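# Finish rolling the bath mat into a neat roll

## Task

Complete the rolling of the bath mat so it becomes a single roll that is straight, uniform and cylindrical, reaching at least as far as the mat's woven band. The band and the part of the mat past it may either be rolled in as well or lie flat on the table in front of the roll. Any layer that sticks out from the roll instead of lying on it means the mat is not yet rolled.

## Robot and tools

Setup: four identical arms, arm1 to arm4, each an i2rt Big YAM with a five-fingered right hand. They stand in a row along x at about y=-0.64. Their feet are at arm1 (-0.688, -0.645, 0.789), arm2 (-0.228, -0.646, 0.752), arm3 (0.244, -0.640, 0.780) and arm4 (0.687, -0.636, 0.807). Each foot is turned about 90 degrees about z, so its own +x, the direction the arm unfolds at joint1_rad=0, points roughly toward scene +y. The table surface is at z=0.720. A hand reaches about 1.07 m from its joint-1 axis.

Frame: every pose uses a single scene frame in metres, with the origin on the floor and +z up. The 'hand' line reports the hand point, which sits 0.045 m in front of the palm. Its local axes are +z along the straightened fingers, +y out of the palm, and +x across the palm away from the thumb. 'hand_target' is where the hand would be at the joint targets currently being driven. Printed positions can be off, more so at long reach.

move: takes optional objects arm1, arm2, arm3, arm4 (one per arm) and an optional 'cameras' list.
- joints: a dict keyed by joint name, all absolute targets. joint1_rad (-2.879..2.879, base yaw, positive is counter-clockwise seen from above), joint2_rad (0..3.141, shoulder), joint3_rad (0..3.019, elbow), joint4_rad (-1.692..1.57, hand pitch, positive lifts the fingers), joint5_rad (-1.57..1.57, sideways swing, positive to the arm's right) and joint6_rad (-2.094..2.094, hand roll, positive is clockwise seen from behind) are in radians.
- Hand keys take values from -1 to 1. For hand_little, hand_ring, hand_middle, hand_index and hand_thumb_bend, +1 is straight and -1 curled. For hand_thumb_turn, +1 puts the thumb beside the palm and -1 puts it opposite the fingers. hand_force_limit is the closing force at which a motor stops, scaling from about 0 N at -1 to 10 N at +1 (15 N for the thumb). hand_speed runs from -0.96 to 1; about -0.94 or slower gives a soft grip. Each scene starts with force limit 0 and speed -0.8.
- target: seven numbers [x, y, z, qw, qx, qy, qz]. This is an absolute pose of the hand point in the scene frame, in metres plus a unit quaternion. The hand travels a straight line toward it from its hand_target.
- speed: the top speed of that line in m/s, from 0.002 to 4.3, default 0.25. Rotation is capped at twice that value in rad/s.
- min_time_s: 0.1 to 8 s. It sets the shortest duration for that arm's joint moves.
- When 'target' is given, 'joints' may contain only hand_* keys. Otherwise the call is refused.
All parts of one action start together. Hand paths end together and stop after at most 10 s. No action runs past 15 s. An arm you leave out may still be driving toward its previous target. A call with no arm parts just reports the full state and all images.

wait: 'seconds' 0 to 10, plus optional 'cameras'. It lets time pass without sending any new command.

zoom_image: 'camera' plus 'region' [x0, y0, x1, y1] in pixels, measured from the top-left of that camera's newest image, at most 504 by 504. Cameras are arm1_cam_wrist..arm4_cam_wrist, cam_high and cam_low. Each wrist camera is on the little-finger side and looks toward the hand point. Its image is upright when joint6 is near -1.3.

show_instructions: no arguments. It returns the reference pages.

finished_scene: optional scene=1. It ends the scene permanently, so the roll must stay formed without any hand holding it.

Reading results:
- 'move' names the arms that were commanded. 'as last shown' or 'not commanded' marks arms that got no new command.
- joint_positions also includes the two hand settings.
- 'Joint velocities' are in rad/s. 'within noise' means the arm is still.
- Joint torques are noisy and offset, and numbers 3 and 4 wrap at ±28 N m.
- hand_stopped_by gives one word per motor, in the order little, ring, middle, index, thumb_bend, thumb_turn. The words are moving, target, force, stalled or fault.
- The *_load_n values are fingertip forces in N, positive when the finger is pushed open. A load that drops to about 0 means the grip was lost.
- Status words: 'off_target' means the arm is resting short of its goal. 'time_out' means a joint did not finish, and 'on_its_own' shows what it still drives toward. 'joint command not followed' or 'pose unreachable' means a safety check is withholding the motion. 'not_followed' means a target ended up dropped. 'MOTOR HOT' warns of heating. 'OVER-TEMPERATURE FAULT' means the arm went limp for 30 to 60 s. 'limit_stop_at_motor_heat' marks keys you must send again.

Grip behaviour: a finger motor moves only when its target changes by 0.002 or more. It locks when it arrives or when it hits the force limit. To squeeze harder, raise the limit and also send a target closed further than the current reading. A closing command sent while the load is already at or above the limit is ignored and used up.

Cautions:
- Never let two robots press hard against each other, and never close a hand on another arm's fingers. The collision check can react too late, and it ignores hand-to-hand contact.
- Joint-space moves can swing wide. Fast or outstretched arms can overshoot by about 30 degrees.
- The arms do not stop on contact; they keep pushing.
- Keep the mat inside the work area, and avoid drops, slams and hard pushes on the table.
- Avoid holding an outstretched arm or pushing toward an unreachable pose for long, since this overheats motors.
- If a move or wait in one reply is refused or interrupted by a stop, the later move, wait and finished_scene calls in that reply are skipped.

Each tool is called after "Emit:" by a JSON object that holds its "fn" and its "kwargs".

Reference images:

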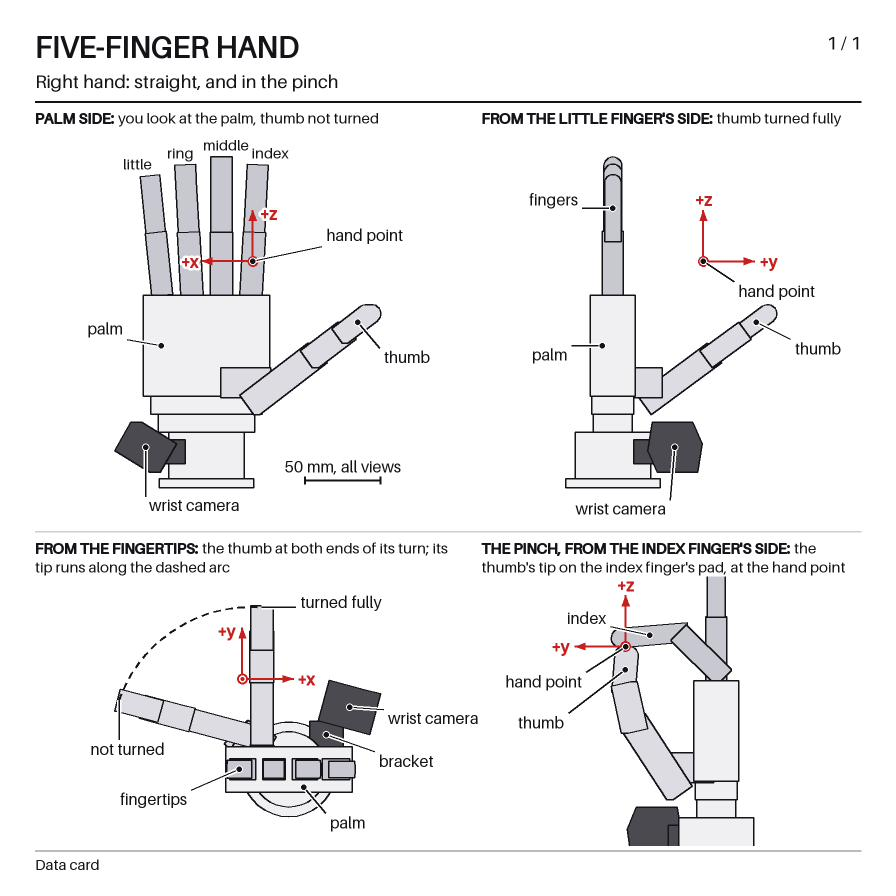

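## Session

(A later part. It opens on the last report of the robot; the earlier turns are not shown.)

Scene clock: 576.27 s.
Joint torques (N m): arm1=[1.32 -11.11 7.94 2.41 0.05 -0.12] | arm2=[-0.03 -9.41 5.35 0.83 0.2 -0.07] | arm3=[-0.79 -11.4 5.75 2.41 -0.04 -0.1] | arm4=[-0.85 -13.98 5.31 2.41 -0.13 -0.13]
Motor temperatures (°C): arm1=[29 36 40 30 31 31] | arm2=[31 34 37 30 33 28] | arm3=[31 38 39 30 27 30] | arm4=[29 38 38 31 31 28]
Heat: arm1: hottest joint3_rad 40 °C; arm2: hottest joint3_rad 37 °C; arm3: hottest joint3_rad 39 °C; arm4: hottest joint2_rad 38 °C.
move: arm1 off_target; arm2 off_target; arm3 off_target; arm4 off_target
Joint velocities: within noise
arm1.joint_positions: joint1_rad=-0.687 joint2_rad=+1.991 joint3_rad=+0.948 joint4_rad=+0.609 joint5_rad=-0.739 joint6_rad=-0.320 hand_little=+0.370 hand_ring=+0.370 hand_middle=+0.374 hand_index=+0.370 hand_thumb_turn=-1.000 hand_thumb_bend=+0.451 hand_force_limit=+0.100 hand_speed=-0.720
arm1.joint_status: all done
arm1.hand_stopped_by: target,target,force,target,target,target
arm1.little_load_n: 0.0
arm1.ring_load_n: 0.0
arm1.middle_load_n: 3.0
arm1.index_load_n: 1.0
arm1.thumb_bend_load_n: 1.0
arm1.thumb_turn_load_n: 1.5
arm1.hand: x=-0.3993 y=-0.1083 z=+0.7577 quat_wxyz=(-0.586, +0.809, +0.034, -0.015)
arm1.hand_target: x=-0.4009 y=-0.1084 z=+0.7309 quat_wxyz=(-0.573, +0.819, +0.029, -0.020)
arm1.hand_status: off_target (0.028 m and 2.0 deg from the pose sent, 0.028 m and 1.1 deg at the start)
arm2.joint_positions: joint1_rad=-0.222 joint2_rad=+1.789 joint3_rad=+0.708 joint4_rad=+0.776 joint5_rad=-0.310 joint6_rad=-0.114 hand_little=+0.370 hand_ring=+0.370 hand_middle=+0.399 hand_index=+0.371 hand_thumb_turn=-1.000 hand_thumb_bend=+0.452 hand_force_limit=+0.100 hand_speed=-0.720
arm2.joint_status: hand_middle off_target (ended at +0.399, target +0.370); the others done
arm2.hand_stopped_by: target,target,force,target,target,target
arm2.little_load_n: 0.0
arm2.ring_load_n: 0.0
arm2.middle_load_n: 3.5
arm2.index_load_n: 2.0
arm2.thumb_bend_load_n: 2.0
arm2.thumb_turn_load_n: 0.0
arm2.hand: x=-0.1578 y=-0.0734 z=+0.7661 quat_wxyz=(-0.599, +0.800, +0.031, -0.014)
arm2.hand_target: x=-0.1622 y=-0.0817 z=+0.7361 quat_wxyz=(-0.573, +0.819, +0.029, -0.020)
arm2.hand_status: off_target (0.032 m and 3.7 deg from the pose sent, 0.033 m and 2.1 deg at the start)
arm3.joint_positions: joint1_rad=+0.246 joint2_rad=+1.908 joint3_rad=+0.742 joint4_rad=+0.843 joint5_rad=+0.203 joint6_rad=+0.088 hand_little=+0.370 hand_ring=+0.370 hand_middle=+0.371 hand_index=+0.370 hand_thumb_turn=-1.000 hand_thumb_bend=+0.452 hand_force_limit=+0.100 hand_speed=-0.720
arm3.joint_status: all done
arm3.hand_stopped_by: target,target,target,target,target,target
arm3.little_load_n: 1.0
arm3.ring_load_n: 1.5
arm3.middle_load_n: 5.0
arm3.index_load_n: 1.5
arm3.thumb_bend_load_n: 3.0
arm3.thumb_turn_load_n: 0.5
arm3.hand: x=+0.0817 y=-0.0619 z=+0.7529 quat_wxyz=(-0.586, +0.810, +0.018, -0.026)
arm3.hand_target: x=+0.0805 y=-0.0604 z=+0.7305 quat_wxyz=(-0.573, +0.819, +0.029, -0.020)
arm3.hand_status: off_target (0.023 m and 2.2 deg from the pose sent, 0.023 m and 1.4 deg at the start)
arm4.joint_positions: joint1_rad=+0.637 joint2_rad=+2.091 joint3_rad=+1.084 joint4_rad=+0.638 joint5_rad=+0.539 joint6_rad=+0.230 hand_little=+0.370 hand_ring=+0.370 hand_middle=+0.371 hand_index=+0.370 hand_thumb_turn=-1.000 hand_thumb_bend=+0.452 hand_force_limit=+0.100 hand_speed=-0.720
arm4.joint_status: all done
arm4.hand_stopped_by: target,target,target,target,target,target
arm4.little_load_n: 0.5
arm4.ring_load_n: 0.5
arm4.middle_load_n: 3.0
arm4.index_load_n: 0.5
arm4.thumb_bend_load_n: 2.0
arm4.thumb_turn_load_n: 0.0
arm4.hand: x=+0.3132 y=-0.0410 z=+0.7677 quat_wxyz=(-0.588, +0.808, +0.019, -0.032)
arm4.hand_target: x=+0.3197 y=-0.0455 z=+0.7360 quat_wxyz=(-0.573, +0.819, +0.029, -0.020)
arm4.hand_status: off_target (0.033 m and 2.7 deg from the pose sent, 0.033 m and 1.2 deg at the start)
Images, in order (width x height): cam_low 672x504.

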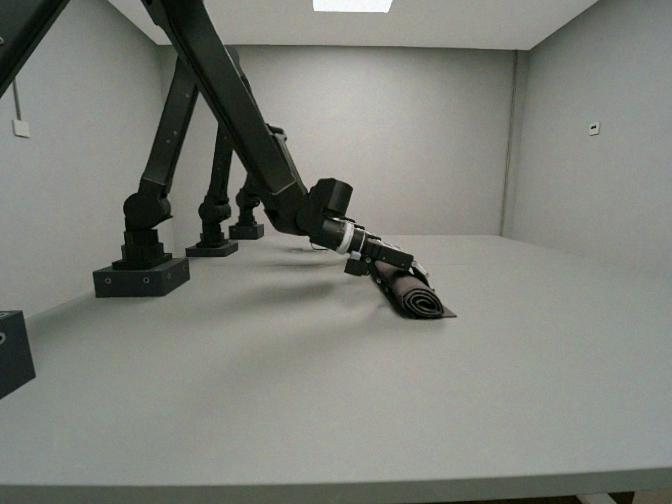

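Emit:
{"fn": "move", "kwargs": {"arm1": {"target": [-0.400, -0.097, 0.742, 0.4226, -0.9058, -0.0316, 0.0148], "speed": 0.08}, "arm2": {"target": [-0.162, -0.067, 0.746, 0.4226, -0.9058, -0.0316, 0.0148], "speed": 0.08}, "arm3": {"target": [0.080, -0.048, 0.742, 0.4226, -0.9058, -0.0316, 0.0148], "speed": 0.08}, "arm4": {"target": [0.319, -0.030, 0.748, 0.4226, -0.9058, -0.0316, 0.0148], "speed": 0.08}, "cameras": ["cam_low"]}}

Emit:
{"fn": "zoom_image", "kwargs": {"camera": "cam_low", "region": [360, 240, 500, 340]}}

Scene clock: 579.77 s.
Joint torques (N m): arm1=[0.38 -13.39 8.54 1.05 0.2 -0.19] | arm2=[-0.67 -10.87 7.27 0.17 0.41 -0.19] | arm3=[-1.61 -15.27 6.9 0.98 -0.12 0.21] | arm4=[-0.56 -15.62 7.6 0.49 -0.15 -0.11]
Motor temperatures (°C): arm1=[29 36 40 30 31 31] | arm2=[31 34 37 30 33 28] | arm3=[31 38 39 30 27 30] | arm4=[29 38 38 31 31 28]
Heat: arm1: hottest joint3_rad 40 °C; arm2: hottest joint3_rad 37 °C; arm3: hottest joint3_rad 39 °C; arm4: hottest joint2_rad 38 °C.
move: arm1 off_target; arm2 off_target; arm3 off_target; arm4 off_target
Joint velocities: within noise
arm1.joint_positions: joint1_rad=-0.604 joint2_rad=+1.936 joint3_rad=+1.162 joint4_rad=-0.006 joint5_rad=-0.539 joint6_rad=-0.484 hand_little=+0.370 hand_ring=+0.370 hand_middle=+0.374 hand_index=+0.370 hand_thumb_turn=-1.000 hand_thumb_bend=+0.451 hand_force_limit=+0.100 hand_speed=-0.720
arm1.joint_status: not commanded
arm1.hand_stopped_by: target,target,force,target,target,target
arm1.little_load_n: 0.0
arm1.ring_load_n: 0.0
arm1.middle_load_n: 3.5
arm1.index_load_n: 0.5
arm1.thumb_bend_load_n: 0.5
arm1.thumb_turn_load_n: 0.5
arm1.hand: x=-0.3990 y=-0.0905 z=+0.7638 quat_wxyz=(-0.445, +0.895, +0.034, -0.011)
arm1.hand_target: x=-0.4003 y=-0.0976 z=+0.7426 quat_wxyz=(-0.423, +0.906, +0.032, -0.015)
arm1.hand_status: off_target (0.023 m and 2.9 deg from the pose sent, 0.019 m and 21.8 deg at the start)
arm2.joint_positions: joint1_rad=-0.181 joint2_rad=+1.722 joint3_rad=+0.958 joint4_rad=+0.117 joint5_rad=-0.227 joint6_rad=-0.170 hand_little=+0.370 hand_ring=+0.370 hand_middle=+0.399 hand_index=+0.371 hand_thumb_turn=-1.000 hand_thumb_bend=+0.453 hand_force_limit=+0.100 hand_speed=-0.720
arm2.joint_status: not commanded
arm2.hand_stopped_by: target,target,force,target,target,target
arm2.little_load_n: -0.5
arm2.ring_load_n: 0.0
arm2.middle_load_n: 2.0
arm2.index_load_n: 1.5
arm2.thumb_bend_load_n: 3.0
arm2.thumb_turn_load_n: 0.0
arm2.hand: x=-0.1588 y=-0.0575 z=+0.7766 quat_wxyz=(-0.455, +0.890, +0.026, -0.014)
arm2.hand_target: x=-0.1622 y=-0.0683 z=+0.7472 quat_wxyz=(-0.423, +0.906, +0.032, -0.015)
arm2.hand_status: off_target (0.032 m and 4.2 deg from the pose sent, 0.022 m and 23.6 deg at the start)
arm3.joint_positions: joint1_rad=+0.228 joint2_rad=+1.838 joint3_rad=+0.983 joint4_rad=+0.197 joint5_rad=+0.149 joint6_rad=+0.104 hand_little=+0.370 hand_ring=+0.370 hand_middle=+0.371 hand_index=+0.370 hand_thumb_turn=-1.000 hand_thumb_bend=+0.452 hand_force_limit=+0.100 hand_speed=-0.720
arm3.joint_status: not commanded
arm3.hand_stopped_by: target,target,target,target,target,target
arm3.little_load_n: 0.0
arm3.ring_load_n: 0.5
arm3.middle_load_n: 1.5
arm3.index_load_n: 0.5
arm3.thumb_bend_load_n: 3.0
arm3.thumb_turn_load_n: 0.0
arm3.hand: x=+0.0763 y=-0.0451 z=+0.7583 quat_wxyz=(-0.444, +0.895, +0.038, -0.015)
arm3.hand_target: x=+0.0801 y=-0.0485 z=+0.7425 quat_wxyz=(-0.423, +0.905, +0.031, -0.015)
arm3.hand_status: off_target (0.017 m and 2.9 deg from the pose sent, 0.018 m and 21.8 deg at the start)
arm4.joint_positions: joint1_rad=+0.576 joint2_rad=+2.048 joint3_rad=+1.308 joint4_rad=+0.027 joint5_rad=+0.388 joint6_rad=+0.355 hand_little=+0.370 hand_ring=+0.370 hand_middle=+0.371 hand_index=+0.370 hand_thumb_turn=-1.000 hand_thumb_bend=+0.452 hand_force_limit=+0.100 hand_speed=-0.720
arm4.joint_status: not commanded
arm4.hand_stopped_by: target,target,target,target,target,target
arm4.little_load_n: 0.0
arm4.ring_load_n: 0.0
arm4.middle_load_n: 1.0
arm4.index_load_n: 2.0
arm4.thumb_bend_load_n: 2.0
arm4.thumb_turn_load_n: 0.5
arm4.hand: x=+0.3134 y=-0.0263 z=+0.7738 quat_wxyz=(-0.445, +0.895, +0.025, -0.028)
arm4.hand_target: x=+0.3194 y=-0.0308 z=+0.7487 quat_wxyz=(-0.423, +0.906, +0.031, -0.015)
arm4.hand_status: off_target (0.027 m and 3.3 deg from the pose sent, 0.023 m and 22.2 deg at the start)
Images, in order (width x height): cam_low 672x504.

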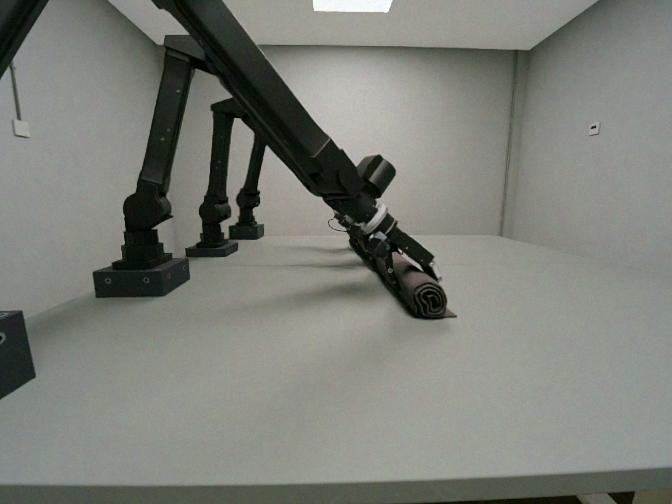

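Scaled by 3.600 from the camera's image (finer frame: 960x720).

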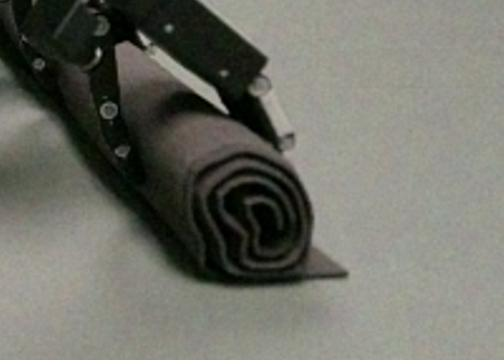

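Emit:
{"fn": "move", "kwargs": {"arm1": {"target": [-0.400, -0.093, 0.766, 0.4226, -0.9058, -0.0316, 0.0148], "speed": 0.03}, "arm2": {"target": [-0.162, -0.060, 0.780, 0.4226, -0.9058, -0.0316, 0.0148], "speed": 0.03}, "arm3": {"target": [0.079, -0.046, 0.761, 0.4226, -0.9058, -0.0316, 0.0148], "speed": 0.03}, "arm4": {"target": [0.318, -0.028, 0.777, 0.4226, -0.9058, -0.0316, 0.0148], "speed": 0.03}, "cameras": ["cam_low", "arm1_cam_wrist", "arm4_cam_wrist"]}}

Emit:
{"fn": "zoom_image", "kwargs": {"camera": "cam_low", "region": [360, 240, 500, 340]}}

Scene clock: 581.87 s.
Joint torques (N m): arm1=[2.14 -13.33 9.99 1.32 -0.09 -0.1] | arm2=[0.73 -14.68 8.66 0.39 0.17 -0.04] | arm3=[-1.49 -17.49 7.23 0.95 -0.07 0.18] | arm4=[-1.32 -18.32 7.95 0.59 0.04 -0.16]
Motor temperatures (°C): arm1=[29 36 40 30 31 31] | arm2=[31 34 37 30 33 28] | arm3=[31 38 39 30 27 30] | arm4=[29 38 38 31 31 28]
Heat: arm1: hottest joint3_rad 40 °C; arm2: hottest joint3_rad 37 °C; arm3: hottest joint3_rad 39 °C; arm4: hottest joint2_rad 38 °C.
move: arm1 done; arm2 done; arm3 done; arm4 done
Joint velocities: within noise
arm1.joint_positions: joint1_rad=-0.604 joint2_rad=+1.922 joint3_rad=+1.171 joint4_rad=-0.070 joint5_rad=-0.527 joint6_rad=-0.490 hand_little=+0.370 hand_ring=+0.370 hand_middle=+0.374 hand_index=+0.370 hand_thumb_turn=-1.000 hand_thumb_bend=+0.451 hand_force_limit=+0.100 hand_speed=-0.720
arm1.joint_status: not commanded
arm1.hand_stopped_by: target,target,force,target,target,target
arm1.little_load_n: 0.0
arm1.ring_load_n: 0.0
arm1.middle_load_n: 2.0
arm1.index_load_n: 0.0
arm1.thumb_bend_load_n: 0.5
arm1.thumb_turn_load_n: 0.0
arm1.hand: x=-0.4012 y=-0.0970 z=+0.7671 quat_wxyz=(-0.428, +0.903, +0.029, -0.016)
arm1.hand_target: x=-0.4002 y=-0.0931 z=+0.7659 quat_wxyz=(-0.423, +0.906, +0.032, -0.015)
arm1.hand_status: done (0.004 m and 0.8 deg from the pose sent, 0.003 m and 2.8 deg at the start)
arm2.joint_positions: joint1_rad=-0.178 joint2_rad=+1.713 joint3_rad=+0.995 joint4_rad=+0.015 joint5_rad=-0.218 joint6_rad=-0.178 hand_little=+0.370 hand_ring=+0.370 hand_middle=+0.399 hand_index=+0.371 hand_thumb_turn=-1.000 hand_thumb_bend=+0.453 hand_force_limit=+0.100 hand_speed=-0.720
arm2.joint_status: not commanded
arm2.hand_stopped_by: target,target,force,target,target,target
arm2.little_load_n: -0.5
arm2.ring_load_n: 0.5
arm2.middle_load_n: 3.5
arm2.index_load_n: 1.0
arm2.thumb_bend_load_n: 2.0
arm2.thumb_turn_load_n: 0.0
arm2.hand: x=-0.1594 y=-0.0604 z=+0.7814 quat_wxyz=(-0.431, +0.902, +0.026, -0.015)
arm2.hand_target: x=-0.1620 y=-0.0600 z=+0.7801 quat_wxyz=(-0.423, +0.906, +0.032, -0.015)
arm2.hand_status: done (0.003 m and 1.2 deg from the pose sent, 0.005 m and 4.2 deg at the start)
arm3.joint_positions: joint1_rad=+0.227 joint2_rad=+1.828 joint3_rad=+0.996 joint4_rad=+0.144 joint5_rad=+0.148 joint6_rad=+0.107 hand_little=+0.370 hand_ring=+0.370 hand_middle=+0.371 hand_index=+0.370 hand_thumb_turn=-1.000 hand_thumb_bend=+0.452 hand_force_limit=+0.100 hand_speed=-0.720
arm3.joint_status: not commanded
arm3.hand_stopped_by: target,target,target,target,target,target
arm3.little_load_n: 0.0
arm3.ring_load_n: 0.5
arm3.middle_load_n: 3.0
arm3.index_load_n: 0.5
arm3.thumb_bend_load_n: 2.0
arm3.thumb_turn_load_n: 0.0
arm3.hand: x=+0.0770 y=-0.0481 z=+0.7606 quat_wxyz=(-0.431, +0.901, +0.038, -0.013)
arm3.hand_target: x=+0.0791 y=-0.0460 z=+0.7612 quat_wxyz=(-0.423, +0.905, +0.032, -0.015)
arm3.hand_status: done (0.003 m and 1.4 deg from the pose sent, 0.004 m and 2.9 deg at the start)
arm4.joint_positions: joint1_rad=+0.575 joint2_rad=+2.039 joint3_rad=+1.323 joint4_rad=-0.038 joint5_rad=+0.385 joint6_rad=+0.361 hand_little=+0.370 hand_ring=+0.370 hand_middle=+0.371 hand_index=+0.370 hand_thumb_turn=-1.000 hand_thumb_bend=+0.452 hand_force_limit=+0.100 hand_speed=-0.720
arm4.joint_status: not commanded
arm4.hand_stopped_by: target,target,target,target,target,target
arm4.little_load_n: 0.0
arm4.ring_load_n: 0.5
arm4.middle_load_n: 1.0
arm4.index_load_n: 2.5
arm4.thumb_bend_load_n: 1.5
arm4.thumb_turn_load_n: 1.0
arm4.hand: x=+0.3157 y=-0.0312 z=+0.7759 quat_wxyz=(-0.429, +0.903, +0.027, -0.021)
arm4.hand_target: x=+0.3180 y=-0.0281 z=+0.7770 quat_wxyz=(-0.423, +0.906, +0.032, -0.015)
arm4.hand_status: done (0.004 m and 1.2 deg from the pose sent, 0.006 m and 3.3 deg at the start)
pictures: arm1_cam_wrist, arm4_cam_wrist, cam_low
Images, in order (width x height): arm1_cam_wrist 672x504, arm4_cam_wrist 672x504, cam_low 672x504.

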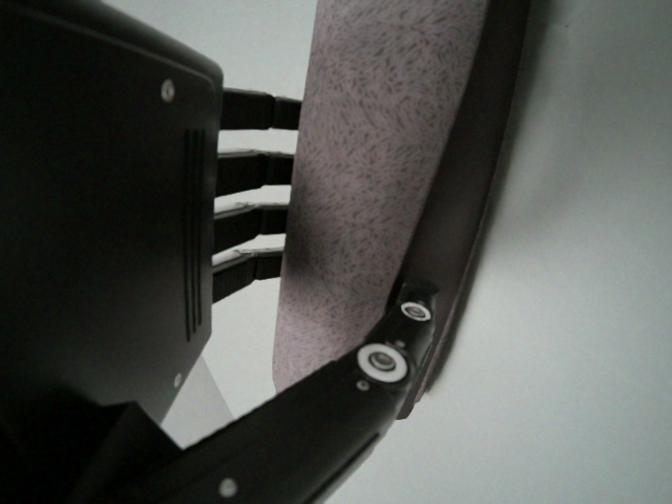

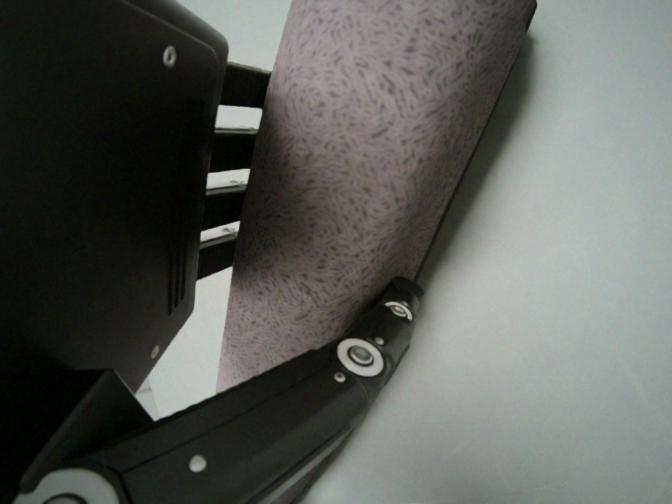

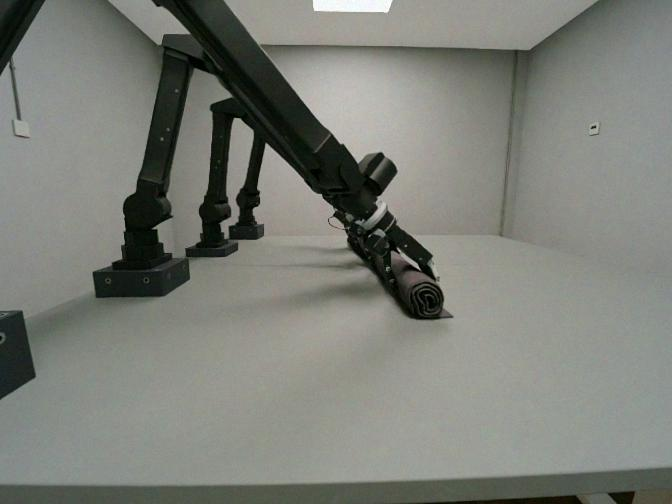

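Scaled by 3.600 from the camera's image (finer frame: 960x720).

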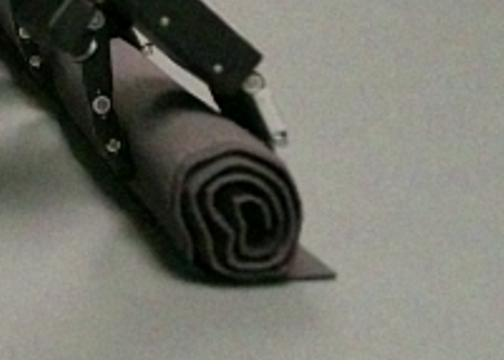

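Emit:
{"fn": "zoom_image", "kwargs": {"camera": "arm1_cam_wrist", "region": [260, 0, 640, 440]}}

Scaled by 1.145 from the camera's image (finer frame: 960x720).

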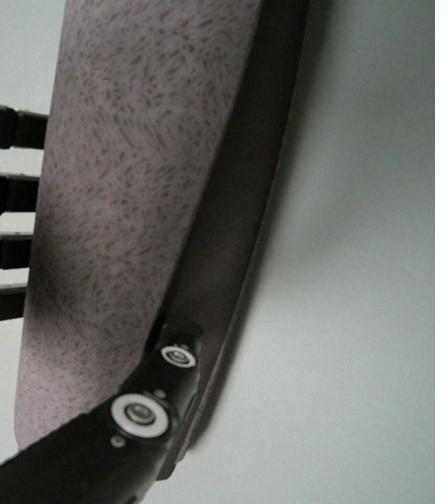

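Emit:
{"fn": "move", "kwargs": {"cameras": ["arm2_cam_wrist", "arm3_cam_wrist"]}}

Emit:
{"fn": "zoom_image", "kwargs": {"camera": "arm2_cam_wrist", "region": [260, 0, 640, 440]}}

Emit:
{"fn": "zoom_image", "kwargs": {"camera": "arm3_cam_wrist", "region": [220, 0, 600, 440]}}

Scene clock: 583.20 s.
Joint torques (N m): arm1=[1.08 -13.39 9.8 1.35 -0.08 -0.19] | arm2=[-0.62 -14.56 8.92 0.05 0.16 -0.09] | arm3=[-1.55 -17.61 7.27 0.96 -0.07 0.18] | arm4=[-1.49 -18.2 7.94 0.59 0.06 -0.16]
Motor temperatures (°C): arm1=[29 37 40 30 31 31] | arm2=[31 34 37 30 33 28] | arm3=[31 38 39 30 27 30] | arm4=[29 38 38 30 31 28]
Heat: arm1: hottest joint3_rad 40 °C; arm2: hottest joint3_rad 37 °C; arm3: hottest joint3_rad 39 °C; arm4: hottest joint2_rad 38 °C.
Joint velocities: within noise
arm1.joint_positions: joint1_rad=-0.604 joint2_rad=+1.922 joint3_rad=+1.171 joint4_rad=-0.070 joint5_rad=-0.527 joint6_rad=-0.490 hand_little=+0.370 hand_ring=+0.370 hand_middle=+0.374 hand_index=+0.370 hand_thumb_turn=-1.000 hand_thumb_bend=+0.451 hand_force_limit=+0.100 hand_speed=-0.720
arm1.joint_status: not commanded
arm1.hand_stopped_by: target,target,force,target,target,target
arm1.little_load_n: 0.0
arm1.ring_load_n: 0.0
arm1.middle_load_n: 2.5
arm1.index_load_n: 0.0
arm1.thumb_bend_load_n: 0.5
arm1.thumb_turn_load_n: 0.0
arm1.hand: x=-0.4012 y=-0.0970 z=+0.7671 quat_wxyz=(-0.428, +0.903, +0.029, -0.016) (m; scene frame)
arm1.hand_target: x=-0.4002 y=-0.0931 z=+0.7659 quat_wxyz=(-0.423, +0.906, +0.032, -0.015) (m; scene frame)
arm1.hand_status: done (0.004 m and 0.8 deg from the pose sent, 0.003 m and 2.8 deg at the start)
arm2.joint_positions: joint1_rad=-0.178 joint2_rad=+1.713 joint3_rad=+0.995 joint4_rad=+0.015 joint5_rad=-0.218 joint6_rad=-0.178 hand_little=+0.370 hand_ring=+0.370 hand_middle=+0.399 hand_index=+0.371 hand_thumb_turn=-1.000 hand_thumb_bend=+0.453 hand_force_limit=+0.100 hand_speed=-0.720
arm2.joint_status: not commanded
arm2.hand_stopped_by: target,target,force,target,target,target
arm2.little_load_n: 0.0
arm2.ring_load_n: 0.5
arm2.middle_load_n: 3.5
arm2.index_load_n: 1.0
arm2.thumb_bend_load_n: 2.5
arm2.thumb_turn_load_n: 0.0
arm2.hand: x=-0.1594 y=-0.0605 z=+0.7814 quat_wxyz=(-0.431, +0.902, +0.026, -0.015) (m; scene frame)
arm2.hand_target: x=-0.1620 y=-0.0601 z=+0.7800 quat_wxyz=(-0.423, +0.906, +0.032, -0.015) (m; scene frame)
arm2.hand_status: done (0.003 m and 1.2 deg from the pose sent, 0.005 m and 4.2 deg at the start)
arm3.joint_positions: joint1_rad=+0.227 joint2_rad=+1.828 joint3_rad=+0.996 joint4_rad=+0.144 joint5_rad=+0.148 joint6_rad=+0.107 hand_little=+0.370 hand_ring=+0.370 hand_middle=+0.371 hand_index=+0.370 hand_thumb_turn=-1.000 hand_thumb_bend=+0.452 hand_force_limit=+0.100 hand_speed=-0.720
arm3.joint_status: not commanded
arm3.hand_stopped_by: target,target,target,target,target,target
arm3.little_load_n: 0.0
arm3.ring_load_n: 0.5
arm3.middle_load_n: 3.0
arm3.index_load_n: 0.5
arm3.thumb_bend_load_n: 2.0
arm3.thumb_turn_load_n: 0.0
arm3.hand: x=+0.0770 y=-0.0481 z=+0.7606 quat_wxyz=(-0.431, +0.901, +0.038, -0.013) (m; scene frame)
arm3.hand_target: x=+0.0791 y=-0.0460 z=+0.7612 quat_wxyz=(-0.423, +0.905, +0.032, -0.015) (m; scene frame)
arm3.hand_status: done (0.003 m and 1.4 deg from the pose sent, 0.004 m and 2.9 deg at the start)
arm4.joint_positions: joint1_rad=+0.575 joint2_rad=+2.039 joint3_rad=+1.323 joint4_rad=-0.038 joint5_rad=+0.385 joint6_rad=+0.361 hand_little=+0.370 hand_ring=+0.370 hand_middle=+0.371 hand_index=+0.370 hand_thumb_turn=-1.000 hand_thumb_bend=+0.452 hand_force_limit=+0.100 hand_speed=-0.720
arm4.joint_status: not commanded
arm4.hand_stopped_by: target,target,target,target,target,target
arm4.little_load_n: 0.0
arm4.ring_load_n: 0.0
arm4.middle_load_n: 1.0
arm4.index_load_n: 2.0
arm4.thumb_bend_load_n: 1.5
arm4.thumb_turn_load_n: 1.0
arm4.hand: x=+0.3157 y=-0.0312 z=+0.7759 quat_wxyz=(-0.429, +0.903, +0.027, -0.021) (m; scene frame)
arm4.hand_target: x=+0.3180 y=-0.0281 z=+0.7770 quat_wxyz=(-0.423, +0.906, +0.032, -0.015) (m; scene frame)
arm4.hand_status: done (0.004 m and 1.2 deg from the pose sent, 0.006 m and 3.3 deg at the start)
pictures: arm2_cam_wrist, arm3_cam_wrist
Images, in order (width x height): arm2_cam_wrist 672x504, arm3_cam_wrist 672x504.

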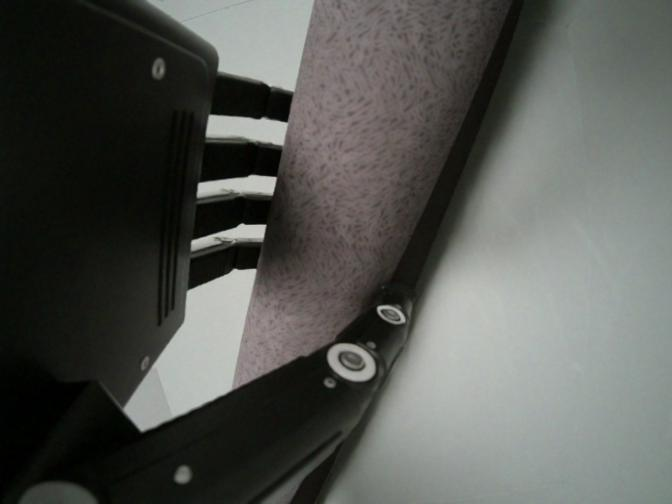

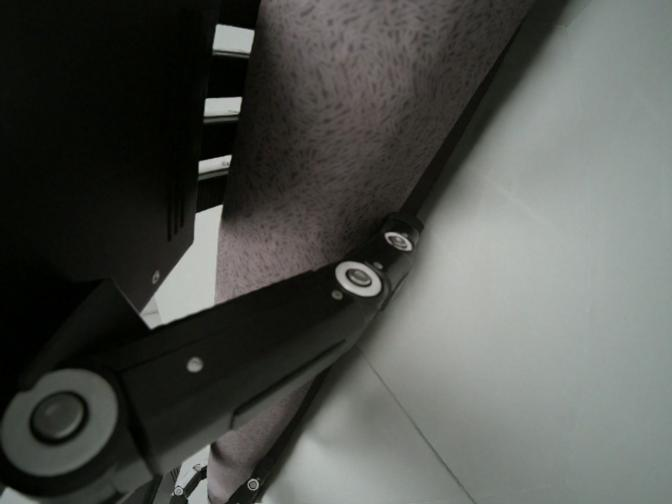

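Scaled by 1.145 from the camera's image (finer frame: 960x720).

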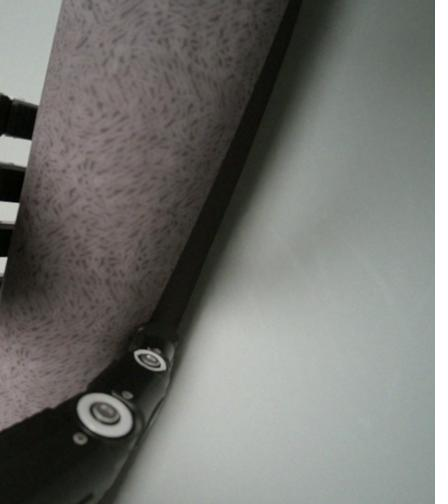

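Scaled by 1.145 from the camera's image (finer frame: 960x720).

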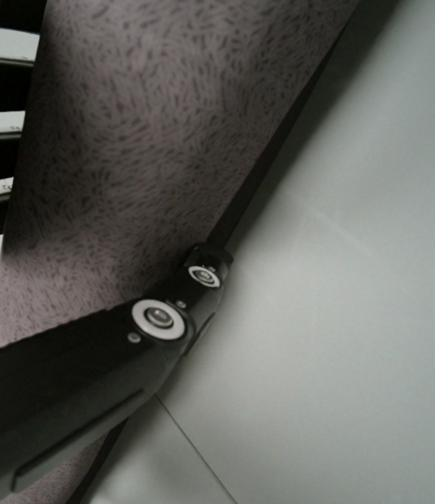

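Emit:
{"fn": "move", "kwargs": {"cameras": ["all"]}}

Scene clock: 584.67 s.
Joint torques (N m): arm1=[1.79 -14.21 9.74 1.31 -0.05 -0.22] | arm2=[-0.15 -14.04 8.77 0.29 0.14 -0.14] | arm3=[-1.55 -17.61 7.25 0.99 -0.07 0.18] | arm4=[-1.61 -17.79 7.97 0.81 0.03 -0.17]
Motor temperatures (°C): arm1=[29 37 40 30 31 31] | arm2=[31 34 37 30 33 28] | arm3=[31 38 39 30 27 30] | arm4=[29 38 39 30 31 28]
Heat: arm1: hottest joint3_rad 40 °C; arm2: hottest joint3_rad 37 °C; arm3: hottest joint3_rad 39 °C; arm4: hottest joint3_rad 39 °C.
Joint velocities: within noise
arm1.joint_positions: joint1_rad=-0.604 joint2_rad=+1.922 joint3_rad=+1.171 joint4_rad=-0.070 joint5_rad=-0.527 joint6_rad=-0.490 hand_little=+0.370 hand_ring=+0.370 hand_middle=+0.374 hand_index=+0.370 hand_thumb_turn=-1.000 hand_thumb_bend=+0.451 hand_force_limit=+0.100 hand_speed=-0.720
arm1.joint_status: not commanded
arm1.hand_stopped_by: target,target,force,target,target,target
arm1.little_load_n: 0.0
arm1.ring_load_n: 0.5
arm1.middle_load_n: 2.5
arm1.index_load_n: 0.0
arm1.thumb_bend_load_n: 0.5
arm1.thumb_turn_load_n: 0.0
arm1.hand: x=-0.4012 y=-0.0970 z=+0.7671 quat_wxyz=(-0.428, +0.903, +0.029, -0.016) (m; scene frame)
arm1.hand_target: x=-0.4002 y=-0.0931 z=+0.7659 quat_wxyz=(-0.423, +0.906, +0.032, -0.015) (m; scene frame)
arm1.hand_status: done (0.004 m and 0.8 deg from the pose sent, 0.003 m and 2.8 deg at the start)
arm2.joint_positions: joint1_rad=-0.178 joint2_rad=+1.713 joint3_rad=+0.995 joint4_rad=+0.015 joint5_rad=-0.218 joint6_rad=-0.178 hand_little=+0.370 hand_ring=+0.370 hand_middle=+0.399 hand_index=+0.371 hand_thumb_turn=-1.000 hand_thumb_bend=+0.453 hand_force_limit=+0.100 hand_speed=-0.720
arm2.joint_status: not commanded
arm2.hand_stopped_by: target,target,force,target,target,target
arm2.little_load_n: 0.0
arm2.ring_load_n: 0.5
arm2.middle_load_n: 3.5
arm2.index_load_n: 1.0
arm2.thumb_bend_load_n: 2.5
arm2.thumb_turn_load_n: 0.0
arm2.hand: x=-0.1594 y=-0.0605 z=+0.7814 quat_wxyz=(-0.431, +0.902, +0.026, -0.015) (m; scene frame)
arm2.hand_target: x=-0.1620 y=-0.0601 z=+0.7800 quat_wxyz=(-0.423, +0.906, +0.032, -0.015) (m; scene frame)
arm2.hand_status: done (0.003 m and 1.2 deg from the pose sent, 0.005 m and 4.2 deg at the start)
arm3.joint_positions: joint1_rad=+0.227 joint2_rad=+1.828 joint3_rad=+0.996 joint4_rad=+0.144 joint5_rad=+0.148 joint6_rad=+0.107 hand_little=+0.370 hand_ring=+0.370 hand_middle=+0.371 hand_index=+0.370 hand_thumb_turn=-1.000 hand_thumb_bend=+0.452 hand_force_limit=+0.100 hand_speed=-0.720
arm3.joint_status: not commanded
arm3.hand_stopped_by: target,target,target,target,target,target
arm3.little_load_n: 0.5
arm3.ring_load_n: 0.5
arm3.middle_load_n: 3.0
arm3.index_load_n: 1.0
arm3.thumb_bend_load_n: 2.0
arm3.thumb_turn_load_n: 0.0
arm3.hand: x=+0.0770 y=-0.0481 z=+0.7606 quat_wxyz=(-0.431, +0.901, +0.038, -0.013) (m; scene frame)
arm3.hand_target: x=+0.0791 y=-0.0460 z=+0.7612 quat_wxyz=(-0.423, +0.905, +0.032, -0.015) (m; scene frame)
arm3.hand_status: done (0.003 m and 1.4 deg from the pose sent, 0.004 m and 2.9 deg at the start)
arm4.joint_positions: joint1_rad=+0.575 joint2_rad=+2.039 joint3_rad=+1.323 joint4_rad=-0.038 joint5_rad=+0.385 joint6_rad=+0.361 hand_little=+0.370 hand_ring=+0.370 hand_middle=+0.371 hand_index=+0.370 hand_thumb_turn=-1.000 hand_thumb_bend=+0.452 hand_force_limit=+0.100 hand_speed=-0.720
arm4.joint_status: not commanded
arm4.hand_stopped_by: target,target,target,target,target,target
arm4.little_load_n: 0.0
arm4.ring_load_n: 0.0
arm4.middle_load_n: 1.0
arm4.index_load_n: 2.5
arm4.thumb_bend_load_n: 1.5
arm4.thumb_turn_load_n: 1.0
arm4.hand: x=+0.3157 y=-0.0312 z=+0.7759 quat_wxyz=(-0.429, +0.903, +0.027, -0.021) (m; scene frame)
arm4.hand_target: x=+0.3180 y=-0.0281 z=+0.7770 quat_wxyz=(-0.423, +0.906, +0.032, -0.015) (m; scene frame)
arm4.hand_status: done (0.004 m and 1.2 deg from the pose sent, 0.006 m and 3.3 deg at the start)
pictures: arm1_cam_wrist, arm2_cam_wrist, arm3_cam_wrist, arm4_cam_wrist, cam_high, cam_low
Images, in order (width x height): arm1_cam_wrist 672x504, arm2_cam_wrist 672x504, arm3_cam_wrist 672x504, arm4_cam_wrist 672x504, cam_high 672x504, cam_low 672x504.

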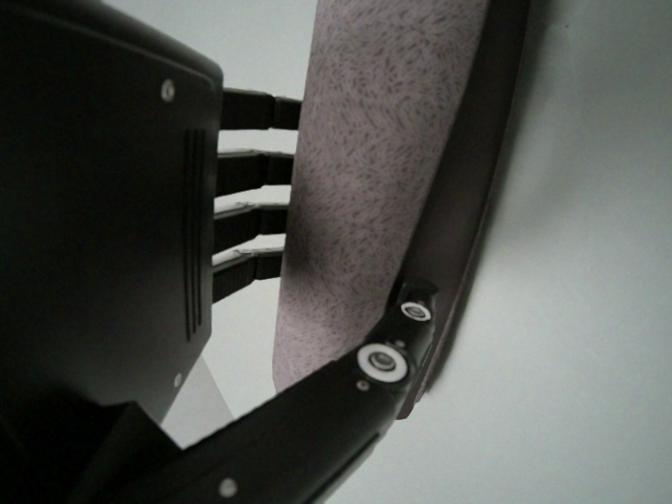

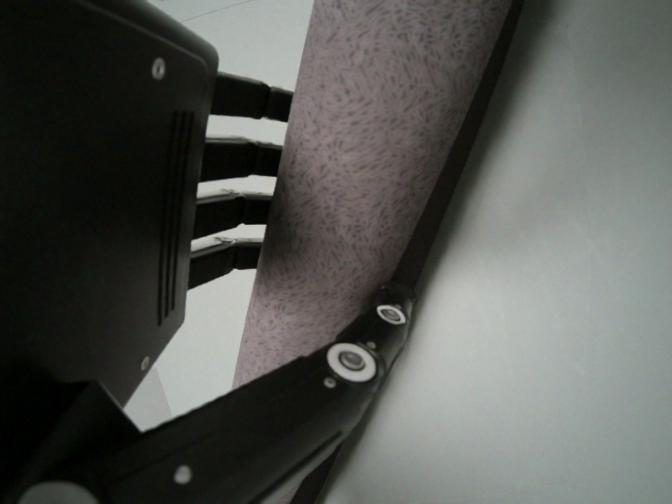

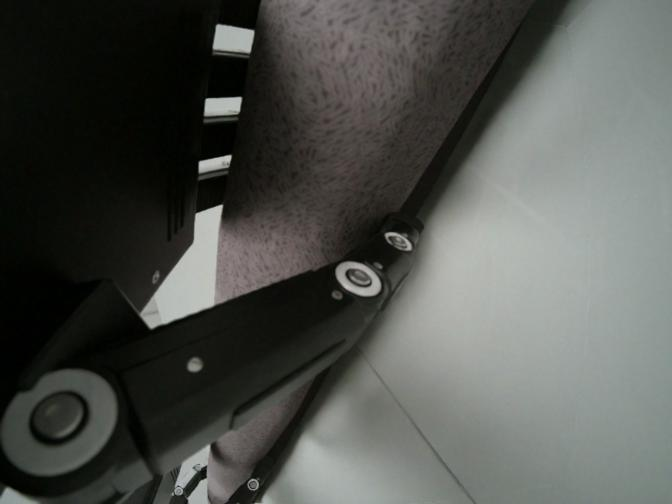

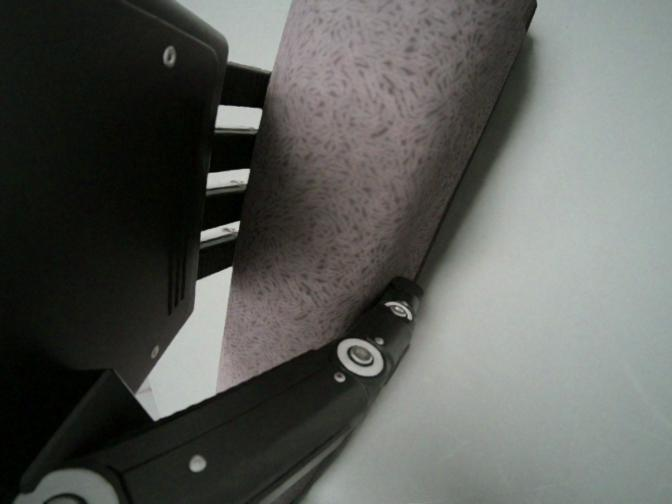

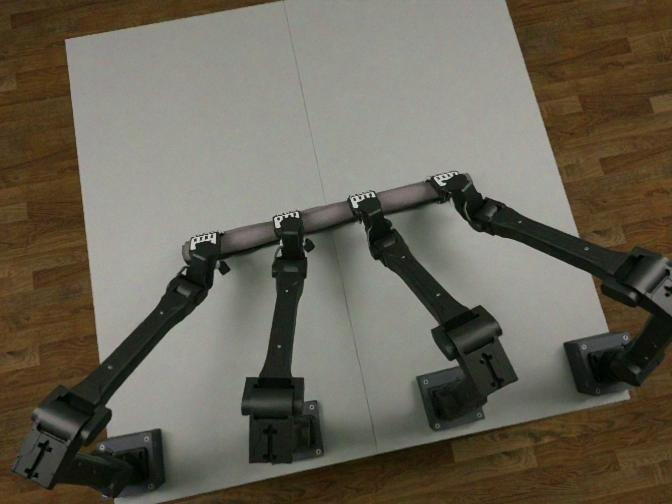

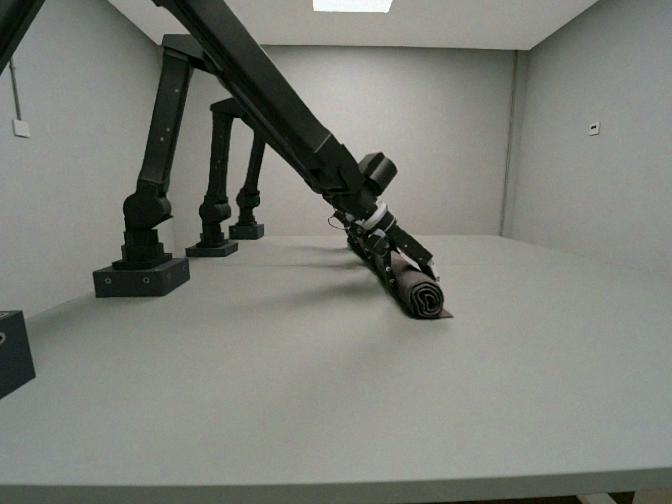

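Emit:
{"fn": "zoom_image", "kwargs": {"camera": "arm1_cam_wrist", "region": [260, 0, 640, 440]}}

Emit:
{"fn": "zoom_image", "kwargs": {"camera": "arm3_cam_wrist", "region": [200, 0, 640, 504]}}

Emit:
{"fn": "zoom_image", "kwargs": {"camera": "cam_high", "region": [160, 150, 330, 280]}}

Emit:
{"fn": "zoom_image", "kwargs": {"camera": "cam_low", "region": [320, 180, 520, 340]}}

Scaled by 1.145 from the camera's image (finer frame: 960x720).

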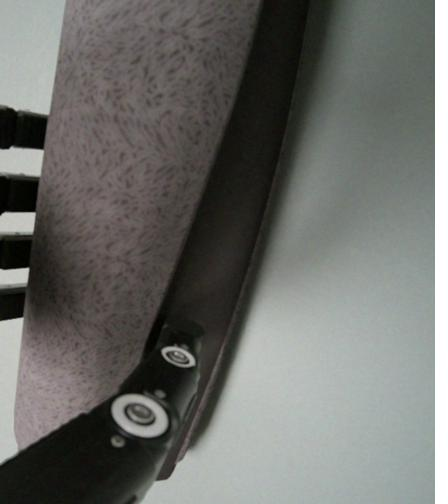

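Scaled by 1.000.

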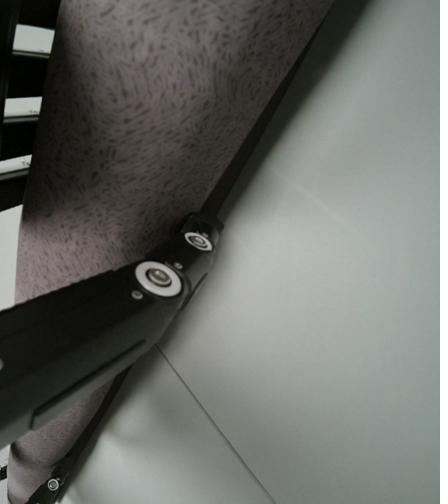

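Scaled by 2.965 from the camera's image (finer frame: 960x720).

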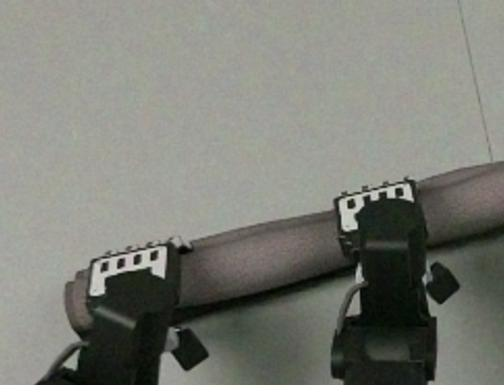

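Scaled by 2.520 from the camera's image (finer frame: 960x720).

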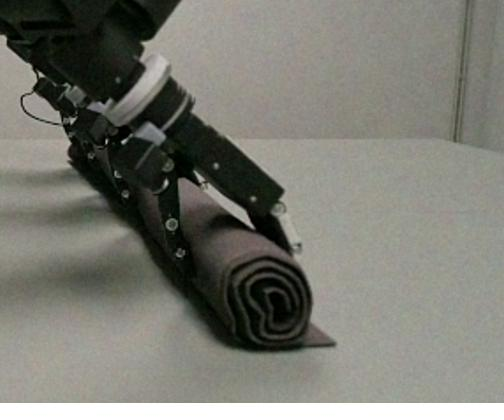

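Emit:
{"fn": "zoom_image", "kwargs": {"camera": "cam_high", "region": [175, 210, 285, 270]}}

Emit:
{"fn": "zoom_image", "kwargs": {"camera": "cam_high", "region": [280, 160, 480, 250]}}

Emit:
{"fn": "zoom_image", "kwargs": {"camera": "arm2_cam_wrist", "region": [260, 0, 640, 504]}}

Scaled by 4.582 from the camera's image (finer frame: 960x720).

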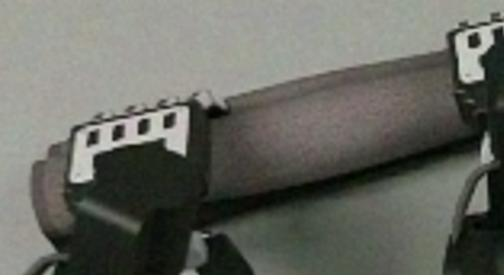

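Scaled by 2.520 from the camera's image (finer frame: 960x720).

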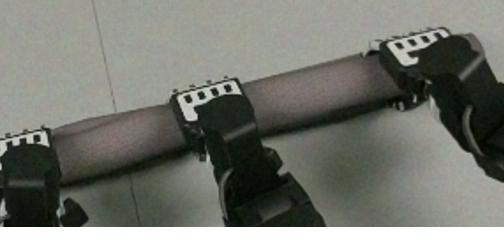

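Scaled by 1.000.

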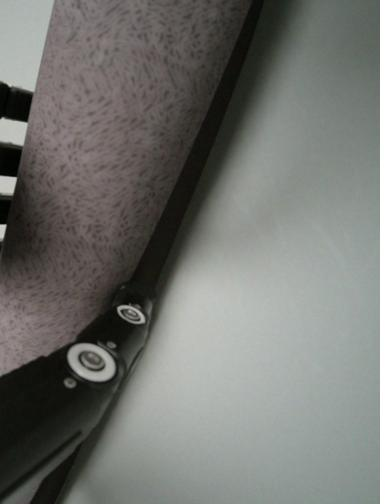

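Emit:
{"fn": "move", "kwargs": {"arm2": {"joints": {"hand_little": 0.5, "hand_ring": 0.5, "hand_middle": 0.5, "hand_index": 0.5, "hand_thumb_bend": 0.7, "hand_speed": -0.7}}, "cameras": ["arm2_cam_wrist"]}}

Emit:
{"fn": "move", "kwargs": {"arm2": {"joints": {"hand_little": 0.75, "hand_ring": 0.75, "hand_middle": 0.75, "hand_index": 0.75, "hand_thumb_bend": 0.97, "hand_speed": -0.5}}, "cameras": ["arm2_cam_wrist"]}}

Scene clock: 591.40 s.
Joint torques (N m): arm1=[1.14 -13.98 9.76 1.2 -0.06 -0.18] | arm2=[-0.97 -14.27 8.66 0.57 0.13 -0.06] | arm3=[-1.55 -17.49 7.23 0.96 -0.06 0.18] | arm4=[-0.85 -18.9 8.14 0.64 0.05 -0.18]
Motor temperatures (°C): arm1=[29 37 41 30 31 31] | arm2=[31 33 37 30 33 28] | arm3=[31 38 39 30 27 30] | arm4=[29 38 39 30 31 28]
Heat: arm1: hottest joint3_rad 41 °C; arm2: hottest joint3_rad 37 °C; arm3: hottest joint3_rad 39 °C; arm4: hottest joint3_rad 39 °C.
move: arm2 done
Joint velocities: within noise
arm1, arm3, arm4: as last shown
arm1.ring_load_n: 0.0
arm1.middle_load_n: 2.0
arm1.thumb_bend_load_n: 1.0
arm1.hand: x=-0.4011 y=-0.0970 z=+0.7671 quat_wxyz=(-0.428, +0.903, +0.029, -0.016)
arm2.joint_positions: joint1_rad=-0.178 joint2_rad=+1.713 joint3_rad=+0.995 joint4_rad=+0.004 joint5_rad=-0.217 joint6_rad=-0.178 hand_little=+0.500 hand_ring=+0.500 hand_middle=+0.500 hand_index=+0.500 hand_thumb_turn=-1.000 hand_thumb_bend=+0.700 hand_force_limit=+0.100 hand_speed=-0.700
arm2.joint_status: all done
arm2.hand_stopped_by: target,target,target,target,target,target
arm2.little_load_n: 0.0
arm2.ring_load_n: 0.0
arm2.middle_load_n: 0.5
arm2.index_load_n: 0.0
arm2.thumb_bend_load_n: 0.0
arm2.thumb_turn_load_n: 0.0
arm2.hand: x=-0.1597 y=-0.0627 z=+0.7797 quat_wxyz=(-0.426, +0.904, +0.026, -0.016)
arm2.hand_target: x=-0.1620 y=-0.0600 z=+0.7800 quat_wxyz=(-0.423, +0.906, +0.032, -0.015)
arm2.hand_status: not commanded
arm3.little_load_n: 0.0
arm3.ring_load_n: 0.0
arm3.index_load_n: 0.5
arm3.thumb_bend_load_n: 2.5
arm3.hand: x=+0.0769 y=-0.0481 z=+0.7606 quat_wxyz=(-0.431, +0.901, +0.038, -0.013)
arm4.index_load_n: 2.0
Images, in order (width x height): arm2_cam_wrist 672x504.

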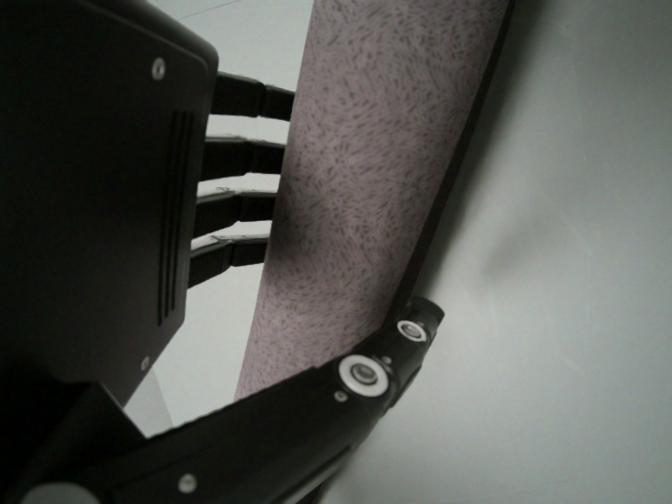

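Scene clock: 592.27 s.
Joint torques (N m): arm1=[2.84 -14.04 9.54 1.29 -0.13 -0.12] | arm2=[-1.14 -14.62 8.73 1.05 0.01 -0.09] | arm3=[-1.49 -17.49 7.21 0.98 -0.06 0.18] | arm4=[-0.56 -18.26 8.03 0.69 0.09 -0.13]
Motor temperatures (°C): arm1=[29 37 41 30 31 31] | arm2=[31 33 37 30 33 28] | arm3=[31 38 39 30 27 30] | arm4=[29 38 39 30 31 28]
Heat: arm1: hottest joint3_rad 41 °C; arm2: hottest joint3_rad 37 °C; arm3: hottest joint3_rad 39 °C; arm4: hottest joint3_rad 39 °C.
move: arm2 done
Joint velocities: within noise
arm1, arm3, arm4: as last shown
arm1.hand: x=-0.4012 y=-0.0971 z=+0.7672 quat_wxyz=(-0.428, +0.903, +0.029, -0.016)
arm1.hand_target: x=-0.4002 y=-0.0931 z=+0.7661 quat_wxyz=(-0.423, +0.906, +0.032, -0.015)
arm2.joint_positions: joint1_rad=-0.178 joint2_rad=+1.713 joint3_rad=+0.995 joint4_rad=-0.005 joint5_rad=-0.215 joint6_rad=-0.178 hand_little=+0.750 hand_ring=+0.750 hand_middle=+0.750 hand_index=+0.750 hand_thumb_turn=-1.000 hand_thumb_bend=+0.970 hand_force_limit=+0.100 hand_speed=-0.500
arm2.joint_status: all done
arm2.hand_stopped_by: target,target,target,target,target,target
arm2.little_load_n: 0.0
arm2.ring_load_n: 0.0
arm2.middle_load_n: 0.0
arm2.index_load_n: 0.0
arm2.thumb_bend_load_n: 0.0
arm2.thumb_turn_load_n: 0.0
arm2.hand: x=-0.1598 y=-0.0648 z=+0.7779 quat_wxyz=(-0.422, +0.906, +0.025, -0.016)
arm2.hand_target: x=-0.1620 y=-0.0600 z=+0.7802 quat_wxyz=(-0.423, +0.906, +0.032, -0.015)
arm2.hand_status: not commanded
arm3.little_load_n: 0.5
arm3.ring_load_n: 0.5
arm3.middle_load_n: 3.5
arm4.index_load_n: 2.5
Images, in order (width x height): arm2_cam_wrist 672x504.

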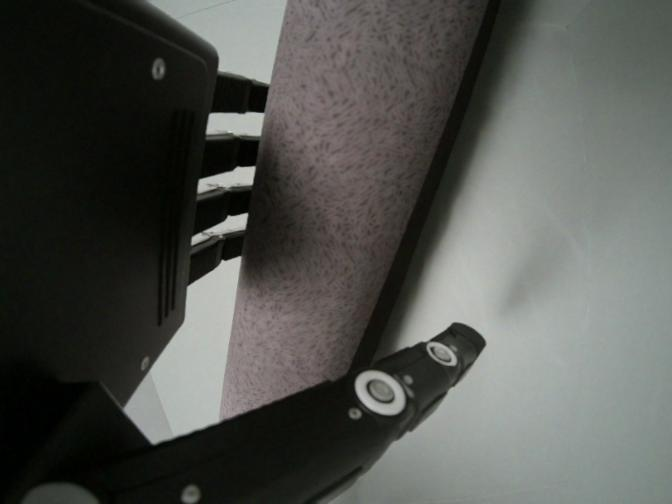

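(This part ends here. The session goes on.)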